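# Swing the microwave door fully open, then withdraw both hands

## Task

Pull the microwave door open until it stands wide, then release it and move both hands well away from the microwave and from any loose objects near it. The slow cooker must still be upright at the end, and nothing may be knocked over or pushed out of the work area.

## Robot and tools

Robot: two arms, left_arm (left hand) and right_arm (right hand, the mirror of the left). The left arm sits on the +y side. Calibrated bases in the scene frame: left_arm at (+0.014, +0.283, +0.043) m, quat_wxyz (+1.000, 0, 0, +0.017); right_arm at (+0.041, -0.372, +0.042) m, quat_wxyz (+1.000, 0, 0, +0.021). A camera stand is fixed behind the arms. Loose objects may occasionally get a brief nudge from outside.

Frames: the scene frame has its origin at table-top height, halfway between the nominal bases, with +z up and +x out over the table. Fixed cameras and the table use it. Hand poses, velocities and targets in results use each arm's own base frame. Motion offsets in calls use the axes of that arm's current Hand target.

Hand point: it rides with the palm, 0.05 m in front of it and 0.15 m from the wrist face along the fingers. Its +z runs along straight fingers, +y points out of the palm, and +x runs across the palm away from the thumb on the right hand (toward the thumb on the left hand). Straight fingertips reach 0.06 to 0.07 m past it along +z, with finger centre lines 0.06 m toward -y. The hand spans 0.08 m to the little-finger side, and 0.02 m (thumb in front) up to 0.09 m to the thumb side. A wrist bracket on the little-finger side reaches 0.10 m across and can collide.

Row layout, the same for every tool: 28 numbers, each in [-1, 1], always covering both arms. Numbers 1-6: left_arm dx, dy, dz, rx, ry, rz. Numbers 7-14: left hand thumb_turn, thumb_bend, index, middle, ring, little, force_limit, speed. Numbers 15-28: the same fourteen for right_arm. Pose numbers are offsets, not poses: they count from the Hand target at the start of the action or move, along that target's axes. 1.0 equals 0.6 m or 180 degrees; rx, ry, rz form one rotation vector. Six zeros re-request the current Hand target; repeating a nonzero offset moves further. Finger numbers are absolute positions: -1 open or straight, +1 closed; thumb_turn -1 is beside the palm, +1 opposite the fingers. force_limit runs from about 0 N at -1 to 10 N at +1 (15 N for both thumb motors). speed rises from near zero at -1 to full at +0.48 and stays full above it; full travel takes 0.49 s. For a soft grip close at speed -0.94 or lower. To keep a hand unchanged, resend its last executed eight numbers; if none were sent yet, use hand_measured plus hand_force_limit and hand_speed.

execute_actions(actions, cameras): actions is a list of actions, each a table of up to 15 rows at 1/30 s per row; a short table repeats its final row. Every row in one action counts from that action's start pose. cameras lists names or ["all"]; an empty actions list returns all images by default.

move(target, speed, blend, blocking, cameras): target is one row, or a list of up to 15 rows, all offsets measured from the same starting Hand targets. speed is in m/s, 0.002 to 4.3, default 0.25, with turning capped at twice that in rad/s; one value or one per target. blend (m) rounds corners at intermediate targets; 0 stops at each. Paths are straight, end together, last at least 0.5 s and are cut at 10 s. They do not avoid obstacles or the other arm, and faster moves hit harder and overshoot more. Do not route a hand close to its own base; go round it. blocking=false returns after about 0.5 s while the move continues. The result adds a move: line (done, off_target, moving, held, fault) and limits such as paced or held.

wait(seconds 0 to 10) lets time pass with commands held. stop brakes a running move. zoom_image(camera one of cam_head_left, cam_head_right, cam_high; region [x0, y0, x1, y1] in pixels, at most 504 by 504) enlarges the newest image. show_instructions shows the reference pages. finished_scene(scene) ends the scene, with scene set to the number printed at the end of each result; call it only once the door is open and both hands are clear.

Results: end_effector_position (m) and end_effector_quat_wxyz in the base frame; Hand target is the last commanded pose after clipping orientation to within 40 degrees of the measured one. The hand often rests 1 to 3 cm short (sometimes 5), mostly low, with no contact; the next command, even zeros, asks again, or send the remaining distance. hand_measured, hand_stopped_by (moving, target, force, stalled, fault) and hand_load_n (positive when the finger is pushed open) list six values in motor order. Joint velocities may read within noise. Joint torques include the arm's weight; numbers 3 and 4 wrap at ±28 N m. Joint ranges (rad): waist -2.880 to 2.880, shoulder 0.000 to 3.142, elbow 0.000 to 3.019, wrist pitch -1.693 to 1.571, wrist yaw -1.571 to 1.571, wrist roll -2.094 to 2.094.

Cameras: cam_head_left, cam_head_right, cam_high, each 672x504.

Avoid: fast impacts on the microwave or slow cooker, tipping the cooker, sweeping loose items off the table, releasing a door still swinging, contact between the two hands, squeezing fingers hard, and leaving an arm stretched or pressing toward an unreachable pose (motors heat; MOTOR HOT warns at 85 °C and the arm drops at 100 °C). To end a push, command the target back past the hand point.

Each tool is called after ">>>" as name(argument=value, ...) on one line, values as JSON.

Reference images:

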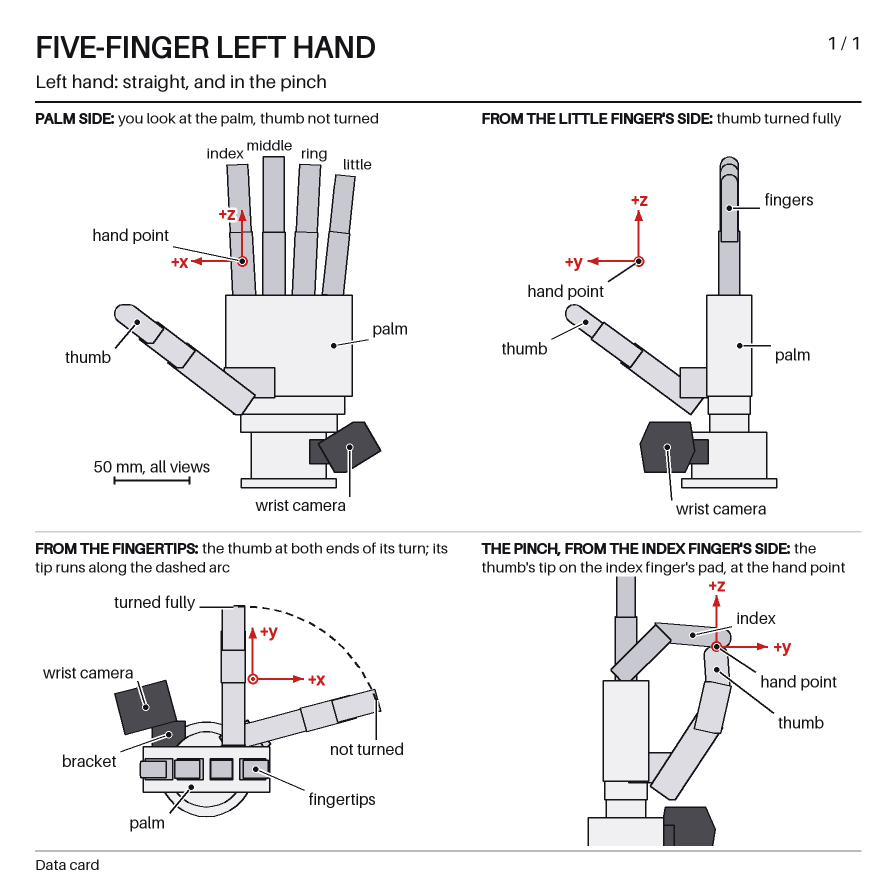

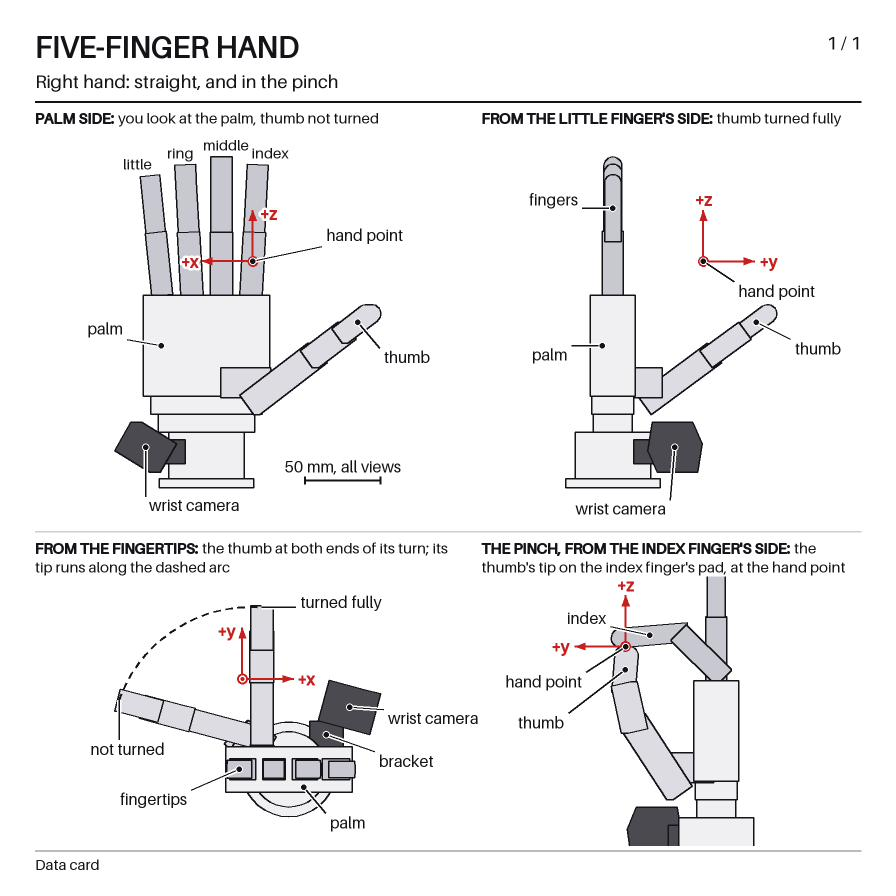

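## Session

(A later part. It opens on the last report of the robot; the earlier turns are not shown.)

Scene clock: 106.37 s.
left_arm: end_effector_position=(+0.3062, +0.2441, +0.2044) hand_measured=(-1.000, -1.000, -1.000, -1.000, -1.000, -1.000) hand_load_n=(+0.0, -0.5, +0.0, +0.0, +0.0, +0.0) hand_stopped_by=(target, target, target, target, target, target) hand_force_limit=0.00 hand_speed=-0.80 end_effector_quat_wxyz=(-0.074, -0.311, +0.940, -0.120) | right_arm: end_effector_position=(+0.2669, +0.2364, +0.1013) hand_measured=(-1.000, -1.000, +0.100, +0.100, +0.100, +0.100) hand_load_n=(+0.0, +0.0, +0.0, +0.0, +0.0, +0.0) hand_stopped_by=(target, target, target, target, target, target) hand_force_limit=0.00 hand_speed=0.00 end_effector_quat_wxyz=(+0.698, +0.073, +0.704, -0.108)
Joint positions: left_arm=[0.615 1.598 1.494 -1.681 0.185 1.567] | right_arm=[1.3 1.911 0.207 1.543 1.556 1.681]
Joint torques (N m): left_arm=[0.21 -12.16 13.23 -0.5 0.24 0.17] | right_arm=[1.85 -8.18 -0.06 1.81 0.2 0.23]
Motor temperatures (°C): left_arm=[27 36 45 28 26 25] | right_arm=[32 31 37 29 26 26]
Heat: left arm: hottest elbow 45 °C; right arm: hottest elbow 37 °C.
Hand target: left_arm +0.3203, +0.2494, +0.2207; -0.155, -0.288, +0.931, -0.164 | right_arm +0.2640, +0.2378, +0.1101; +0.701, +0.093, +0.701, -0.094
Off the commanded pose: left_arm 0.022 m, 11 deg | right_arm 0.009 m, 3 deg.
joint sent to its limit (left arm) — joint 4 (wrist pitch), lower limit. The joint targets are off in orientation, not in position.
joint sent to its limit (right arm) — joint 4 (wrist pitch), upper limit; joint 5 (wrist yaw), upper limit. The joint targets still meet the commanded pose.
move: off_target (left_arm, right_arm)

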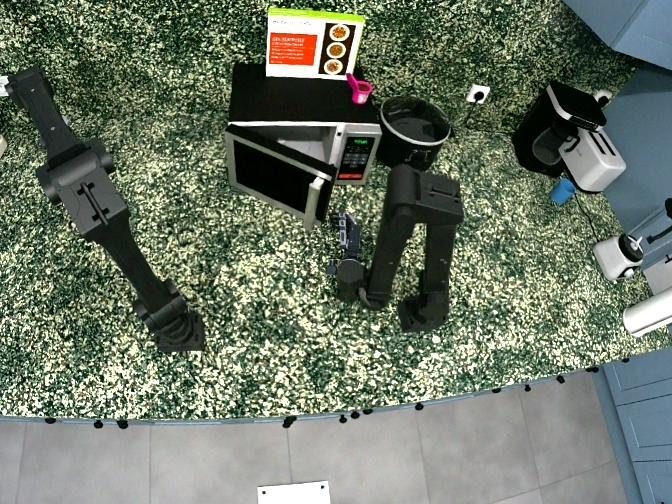

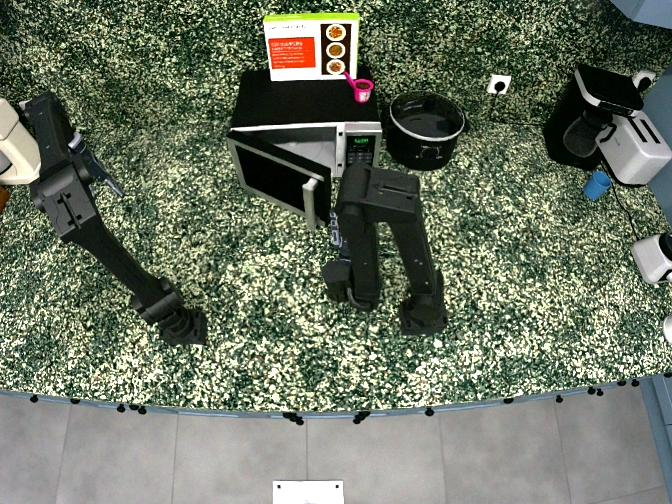

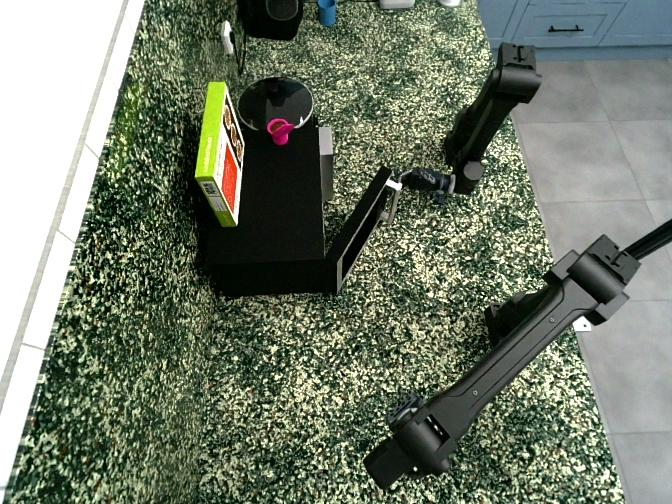

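>>> move(target=[[0,0,0,0,0,0,-1,-1,-1,-1,-1,-1,0,-0.8,-0.0167,-0.005,0.0635,-0.0844,0,0,-1,-1,-1,-1,-1,-1,0,0],[0,0,0,0,0,0,-1,-1,-1,-1,-1,-1,0,-0.8,-0.0167,-0.044,0.143,-0.184,0,0,-1,-1,-1,-1,-1,-1,0,0],[0,0,0,0,0,0,-1,-1,-1,-1,-1,-1,0,-0.8,-0.0167,-0.082,0.162,-0.251,0,0,-1,-1,-1,-1,-1,-1,0,0],[0,0,0,0,0,0,-1,-1,-1,-1,-1,-1,0,-0.8,-0.0167,-0.149,0.150,-0.4456,0,0,-1,-1,-1,-1,-1,-1,0,0]], speed=0.2, blend=[0.01, 0.01, 0.01, 0], cameras=["all"])

>>> zoom_image(camera="cam_high", region=[290, 90, 470, 270])

>>> zoom_image(camera="cam_head_left", region=[220, 80, 420, 280])

Scene clock: 127.97 s.
left_arm: end_effector_position=(+0.3062, +0.2441, +0.2044) hand_measured=(-1.000, -1.000, -1.000, -1.000, -1.000, -1.000) hand_load_n=(+0.0, +0.0, +0.0, +0.0, +0.0, +0.0) hand_stopped_by=(target, target, target, target, target, target) hand_force_limit=0.00 hand_speed=-0.80 end_effector_quat_wxyz=(-0.074, -0.311, +0.940, -0.120) | right_arm: end_effector_position=(+0.3226, +0.1320, +0.1213) hand_measured=(-1.000, -1.000, -1.000, -1.000, -1.000, -1.000) hand_load_n=(+0.0, +0.0, +0.0, +0.0, +0.0, +0.0) hand_stopped_by=(target, target, target, target, target, target) hand_force_limit=0.00 hand_speed=0.00 end_effector_quat_wxyz=(+0.598, -0.387, +0.592, +0.377)
Joint positions: left_arm=[0.615 1.598 1.494 -1.681 0.185 1.567] | right_arm=[-0.23 1.871 0.384 1.488 -1.371 1.555]
Joint torques (N m): left_arm=[0.15 -11.93 13.37 -0.34 0.18 0.15] | right_arm=[0.09 -8.06 2.22 0.64 -0.12 0.15]
Heat: left arm: hottest elbow 46 °C; right arm: hottest elbow 36 °C.
Hand target: left_arm +0.3203, +0.2494, +0.2207; -0.155, -0.288, +0.931, -0.164 | right_arm +0.3275, +0.1281, +0.1202; +0.596, -0.381, +0.597, +0.380
Off the commanded pose: left_arm 0.022 m, 11 deg | right_arm 0.006 m, 1 deg.
joint sent to its limit (left arm) — joint 4 (wrist pitch), lower limit. The joint targets are off in orientation, not in position.
move: off_target (left_arm)

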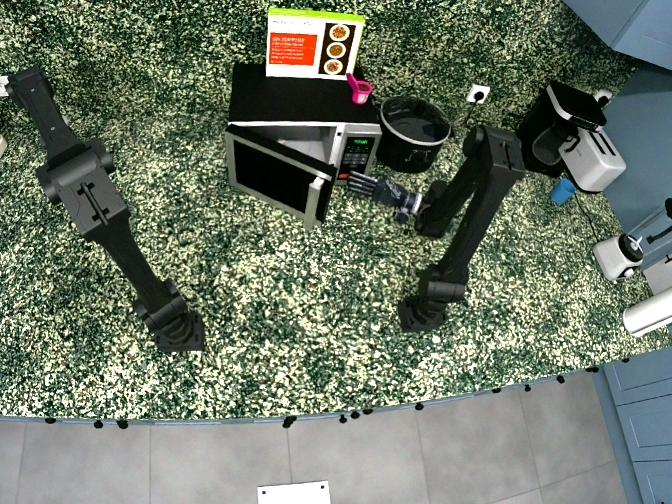

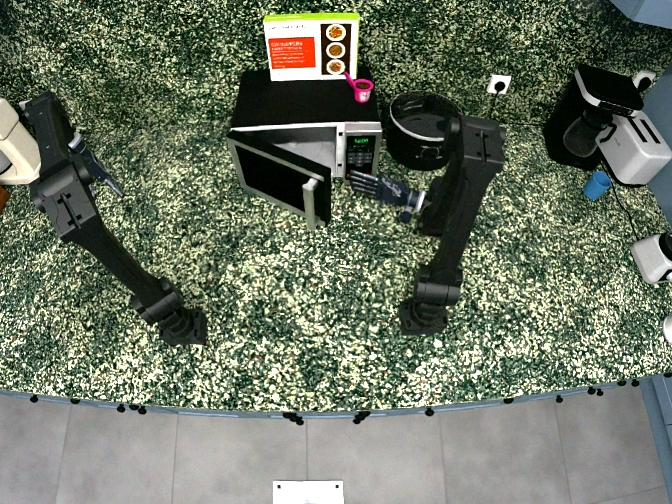

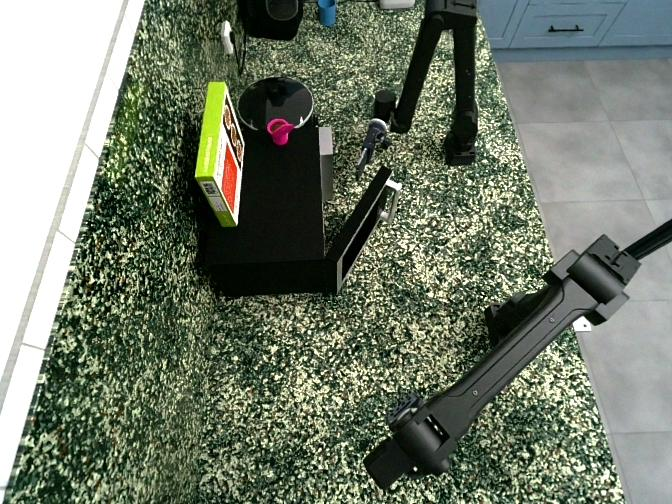

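Scaled by 2.800.

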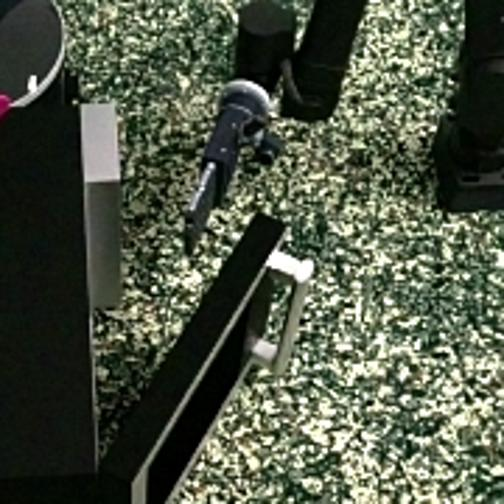

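Scaled by 2.520.

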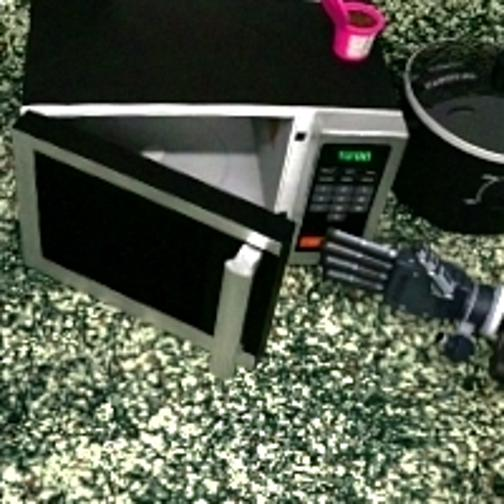

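>>> move(target=[[0,0,0,0,0,0,-1,-1,-1,-1,-1,-1,0,-0.8,0.01,0.080,0.129,0,0,0,-1,-1,-1,-1,-1,-1,0,0],[0,0,0,0,0,0,-1,-1,-1,-1,-1,-1,0,-0.8,0.01,0.1415,0.1767,0,0,0,-1,-1,-1,-1,-1,-1,0,0],[0,0,0,0,0,0,-1,-1,-1,-1,-1,-1,0,-0.8,0.01,0.206,0.2055,0,0,0,-1,-1,-1,-1,-1,-1,0,0],[0,0,0,0,0,0,-1,-1,-1,-1,-1,-1,0,-0.8,0.01,0.289,0.2645,0,0,0,-1,-1,-1,-1,-1,-1,0,0]], speed=0.12, blend=[0.01, 0.01, 0.01, 0], cameras=["all"])

>>> zoom_image(camera="cam_high", region=[290, 110, 470, 290])

>>> zoom_image(camera="cam_head_left", region=[200, 80, 400, 280])

Scene clock: 136.40 s.
left_arm: end_effector_position=(+0.3062, +0.2441, +0.2044) hand_measured=(-1.000, -1.000, -1.000, -1.000, -1.000, -1.000) hand_load_n=(+0.0, +0.0, +0.0, +0.0, +0.0, +0.0) hand_stopped_by=(target, target, target, target, target, target) hand_force_limit=0.00 hand_speed=-0.80 end_effector_quat_wxyz=(-0.074, -0.311, +0.940, -0.120) | right_arm: end_effector_position=(+0.2380, +0.3449, +0.1034) hand_measured=(-1.000, -1.000, -1.000, -1.000, -1.000, -1.000) hand_load_n=(+0.0, +0.0, +0.0, +0.0, +0.0, +0.0) hand_stopped_by=(target, target, target, target, target, target) hand_force_limit=0.00 hand_speed=0.00 end_effector_quat_wxyz=(+0.570, -0.388, +0.619, +0.376)
Joint positions: left_arm=[0.615 1.598 1.494 -1.681 0.185 1.567] | right_arm=[0.594 1.872 0.252 1.54 -0.549 1.553]
Joint torques (N m): left_arm=[0.26 -11.87 13.22 -0.31 0.22 0.17] | right_arm=[1.08 -9.52 1.02 2.41 0.08 -0.04]
Heat: left arm: hottest elbow 46 °C; right arm: hottest elbow 36 °C.
Hand target: left_arm +0.3203, +0.2494, +0.2207; -0.155, -0.288, +0.931, -0.164 | right_arm +0.2371, +0.3451, +0.1141; +0.596, -0.381, +0.596, +0.380
Off the commanded pose: left_arm 0.022 m, 11 deg | right_arm 0.011 m, 4 deg.
joint sent to its limit (left arm) — joint 4 (wrist pitch), lower limit. The joint targets are off in orientation, not in position.
joint sent to its limit (right arm) — joint 4 (wrist pitch), upper limit. The joint targets still meet the commanded pose.
move: off_target (left_arm, right_arm)

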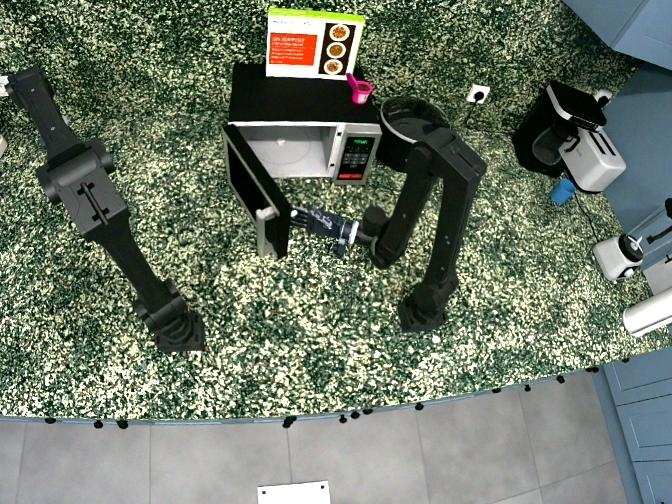

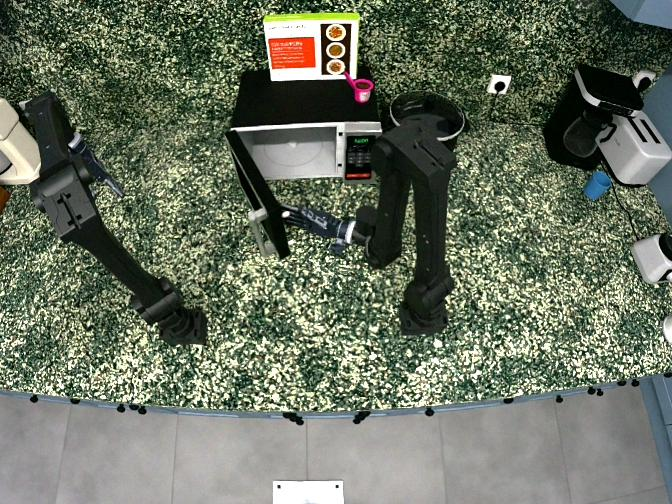

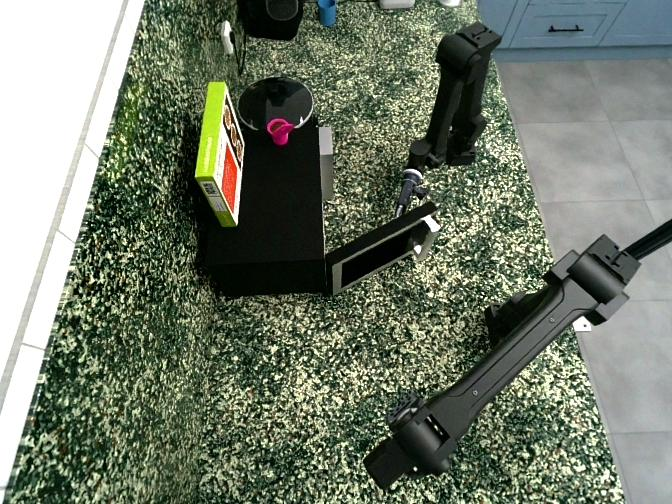

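Scaled by 2.800.

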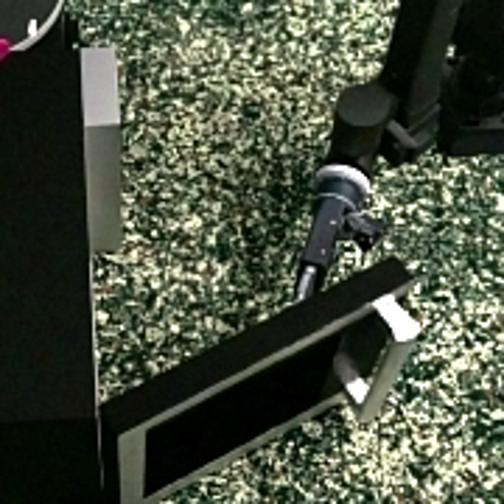

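Scaled by 2.520.

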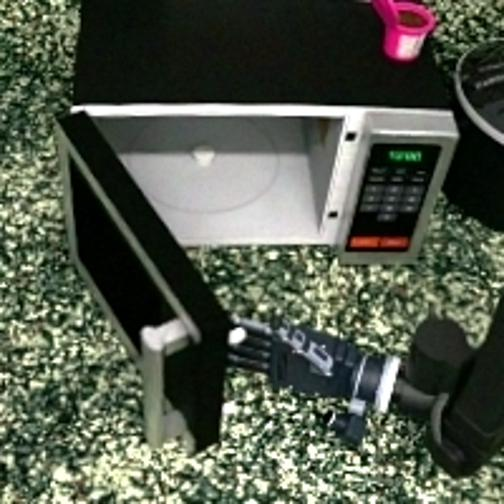

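>>> move(target=[[0,0,0,0,0,0,-1,-1,-1,-1,-1,-1,0,-0.8,0,0.061,0.0725,0,0,0,-1,-1,-1,-1,-1,-1,0,0],[0,0,0,0,0,0,-1,-1,-1,-1,-1,-1,0,-0.8,0,0.098,0.156,0,0,0,-1,-1,-1,-1,-1,-1,0,0],[0,0,0,0,0,0,-1,-1,-1,-1,-1,-1,0,-0.8,0,0.140,0.2655,0,0,0,-1,-1,-1,-1,-1,-1,0,0]], speed=0.12, blend=[0.01, 0.01, 0], cameras=["all"])

>>> zoom_image(camera="cam_high", region=[290, 140, 470, 320])

Scene clock: 142.83 s.
left_arm: end_effector_position=(+0.3062, +0.2441, +0.2044) hand_measured=(-1.000, -1.000, -1.000, -1.000, -1.000, -1.000) hand_load_n=(+0.0, +0.0, +0.0, +0.0, +0.0, +0.0) hand_stopped_by=(target, target, target, target, target, target) hand_force_limit=0.00 hand_speed=-0.80 end_effector_quat_wxyz=(-0.074, -0.311, +0.940, -0.120) | right_arm: end_effector_position=(+0.2274, +0.5025, +0.1149) hand_measured=(-1.000, -1.000, -1.000, -1.000, -1.000, -1.000) hand_load_n=(+0.0, +0.0, +0.0, +0.0, +0.0, +0.0) hand_stopped_by=(target, target, target, target, target, target) hand_force_limit=0.00 hand_speed=0.00 end_effector_quat_wxyz=(+0.602, -0.378, +0.598, +0.370)
Joint positions: left_arm=[0.615 1.598 1.494 -1.681 0.185 1.567] | right_arm=[0.995 1.93 0.535 1.394 -0.119 1.558]
Joint torques (N m): left_arm=[-0.09 -12.1 13.26 -0.46 0.23 0.19] | right_arm=[2.55 -9 6.31 0.51 0.05 0.13]
Heat: left arm: hottest elbow 47 °C; right arm: hottest elbow 36 °C.
Hand target: left_arm +0.3203, +0.2494, +0.2207; -0.155, -0.288, +0.931, -0.164 | right_arm +0.2281, +0.5249, +0.1137; +0.596, -0.381, +0.597, +0.380
Off the commanded pose: left_arm 0.022 m, 11 deg | right_arm 0.022 m, 1 deg.
joint sent to its limit (left arm) — joint 4 (wrist pitch), lower limit. The joint targets are off in orientation, not in position.
move: off_target (left_arm, right_arm)

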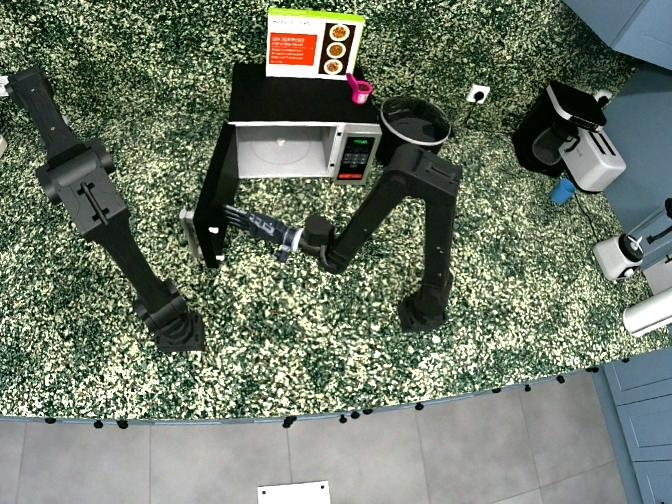

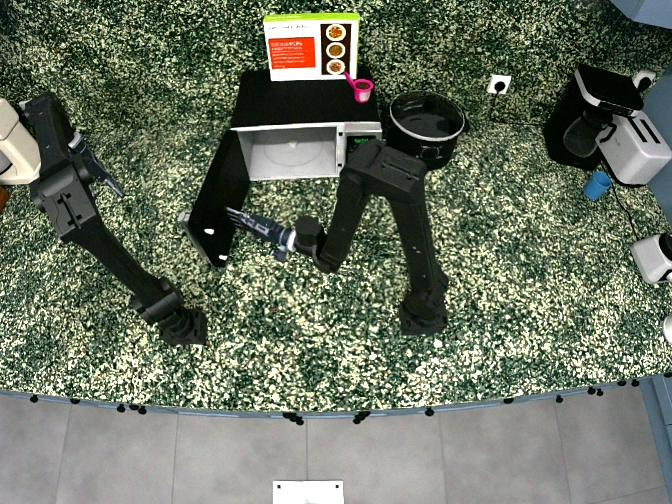

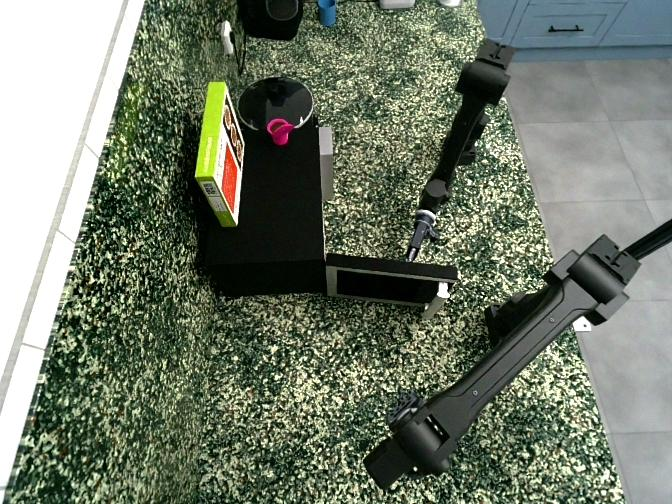

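Scaled by 2.800.

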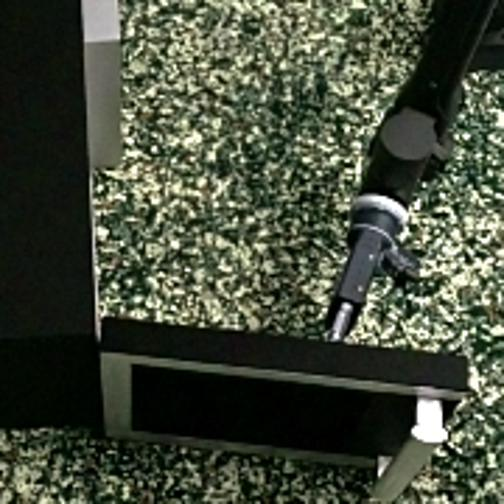

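>>> move(target=[0,0,0,0,0,0,-1,-1,-1,-1,-1,-1,0,-0.8,0,-0.247,-0.446,0,0,0,-1,-1,-1,-1,-1,-1,0,0], speed=0.25, cameras=["all"])

Scene clock: 150.67 s.
left_arm: end_effector_position=(+0.3062, +0.2441, +0.2044) hand_measured=(-1.000, -1.000, -1.000, -1.000, -1.000, -1.000) hand_load_n=(-0.5, -0.5, +0.0, +0.0, +0.0, +0.0) hand_stopped_by=(target, target, target, target, target, target) hand_force_limit=0.00 hand_speed=-0.80 end_effector_quat_wxyz=(-0.074, -0.311, +0.940, -0.120) | right_arm: end_effector_position=(+0.2522, +0.2186, +0.1086) hand_measured=(-1.000, -1.000, -1.000, -1.000, -1.000, -1.000) hand_load_n=(-0.5, +0.0, +0.0, +0.0, +0.0, +0.0) hand_stopped_by=(target, target, target, target, target, target) hand_force_limit=0.00 hand_speed=0.00 end_effector_quat_wxyz=(+0.569, -0.380, +0.622, +0.381)
Joint positions: left_arm=[0.615 1.598 1.494 -1.681 0.185 1.567] | right_arm=[0.074 1.84 0.172 1.538 -1.063 1.499]
Joint torques (N m): left_arm=[-0.21 -11.99 13.23 -0.54 0.17 0.17] | right_arm=[0.91 -8.53 0.35 2.13 -0.21 -0.08]
Heat: left arm: hottest elbow 47 °C; right arm: hottest elbow 36 °C.
Hand target: left_arm +0.3203, +0.2494, +0.2207; -0.155, -0.288, +0.931, -0.164 | right_arm +0.2498, +0.2199, +0.1142; +0.596, -0.381, +0.596, +0.380
Off the commanded pose: left_arm 0.022 m, 11 deg | right_arm 0.006 m, 4 deg.
joint sent to its limit (left arm) — joint 4 (wrist pitch), lower limit. The joint targets are off in orientation, not in position.
joint sent to its limit (right arm) — joint 4 (wrist pitch), upper limit. The joint targets are off in orientation, not in position.
move: off_target (left_arm, right_arm)

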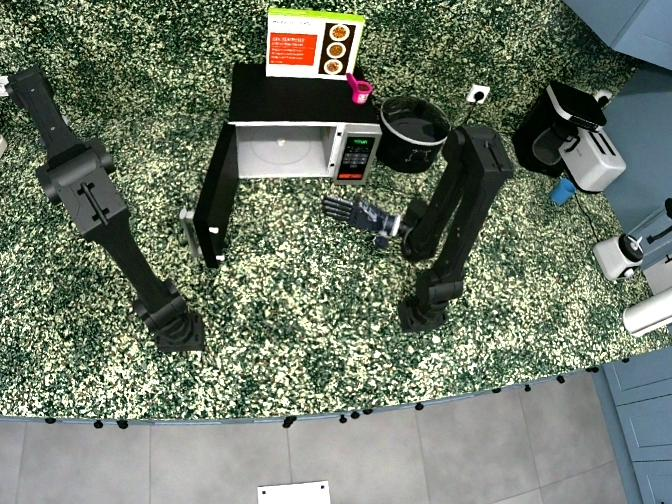

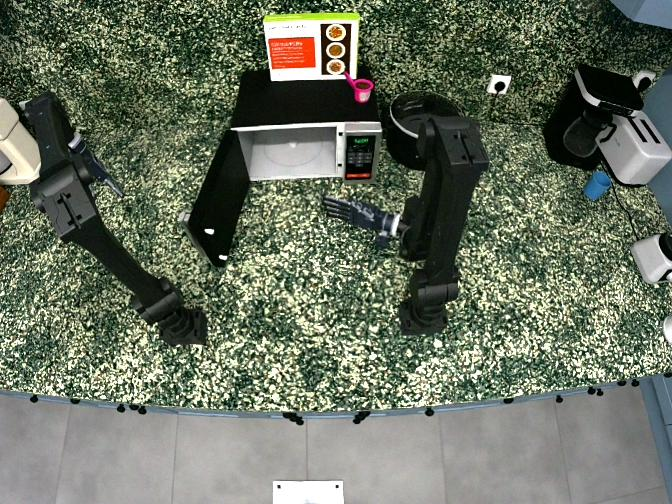

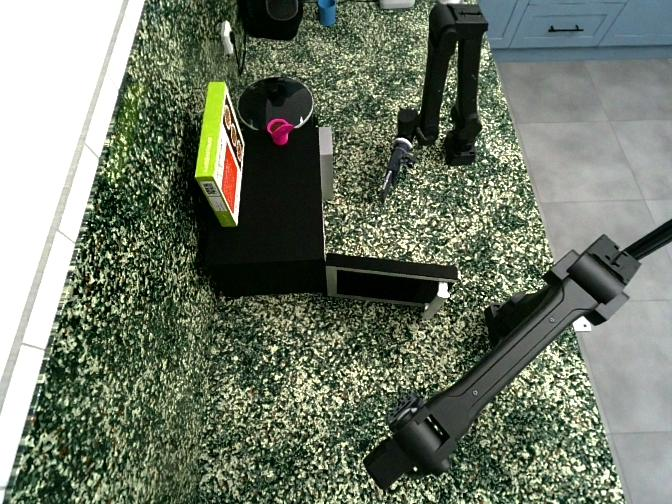

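>>> finished_scene(scene=2)

The scene is finished: the task was done.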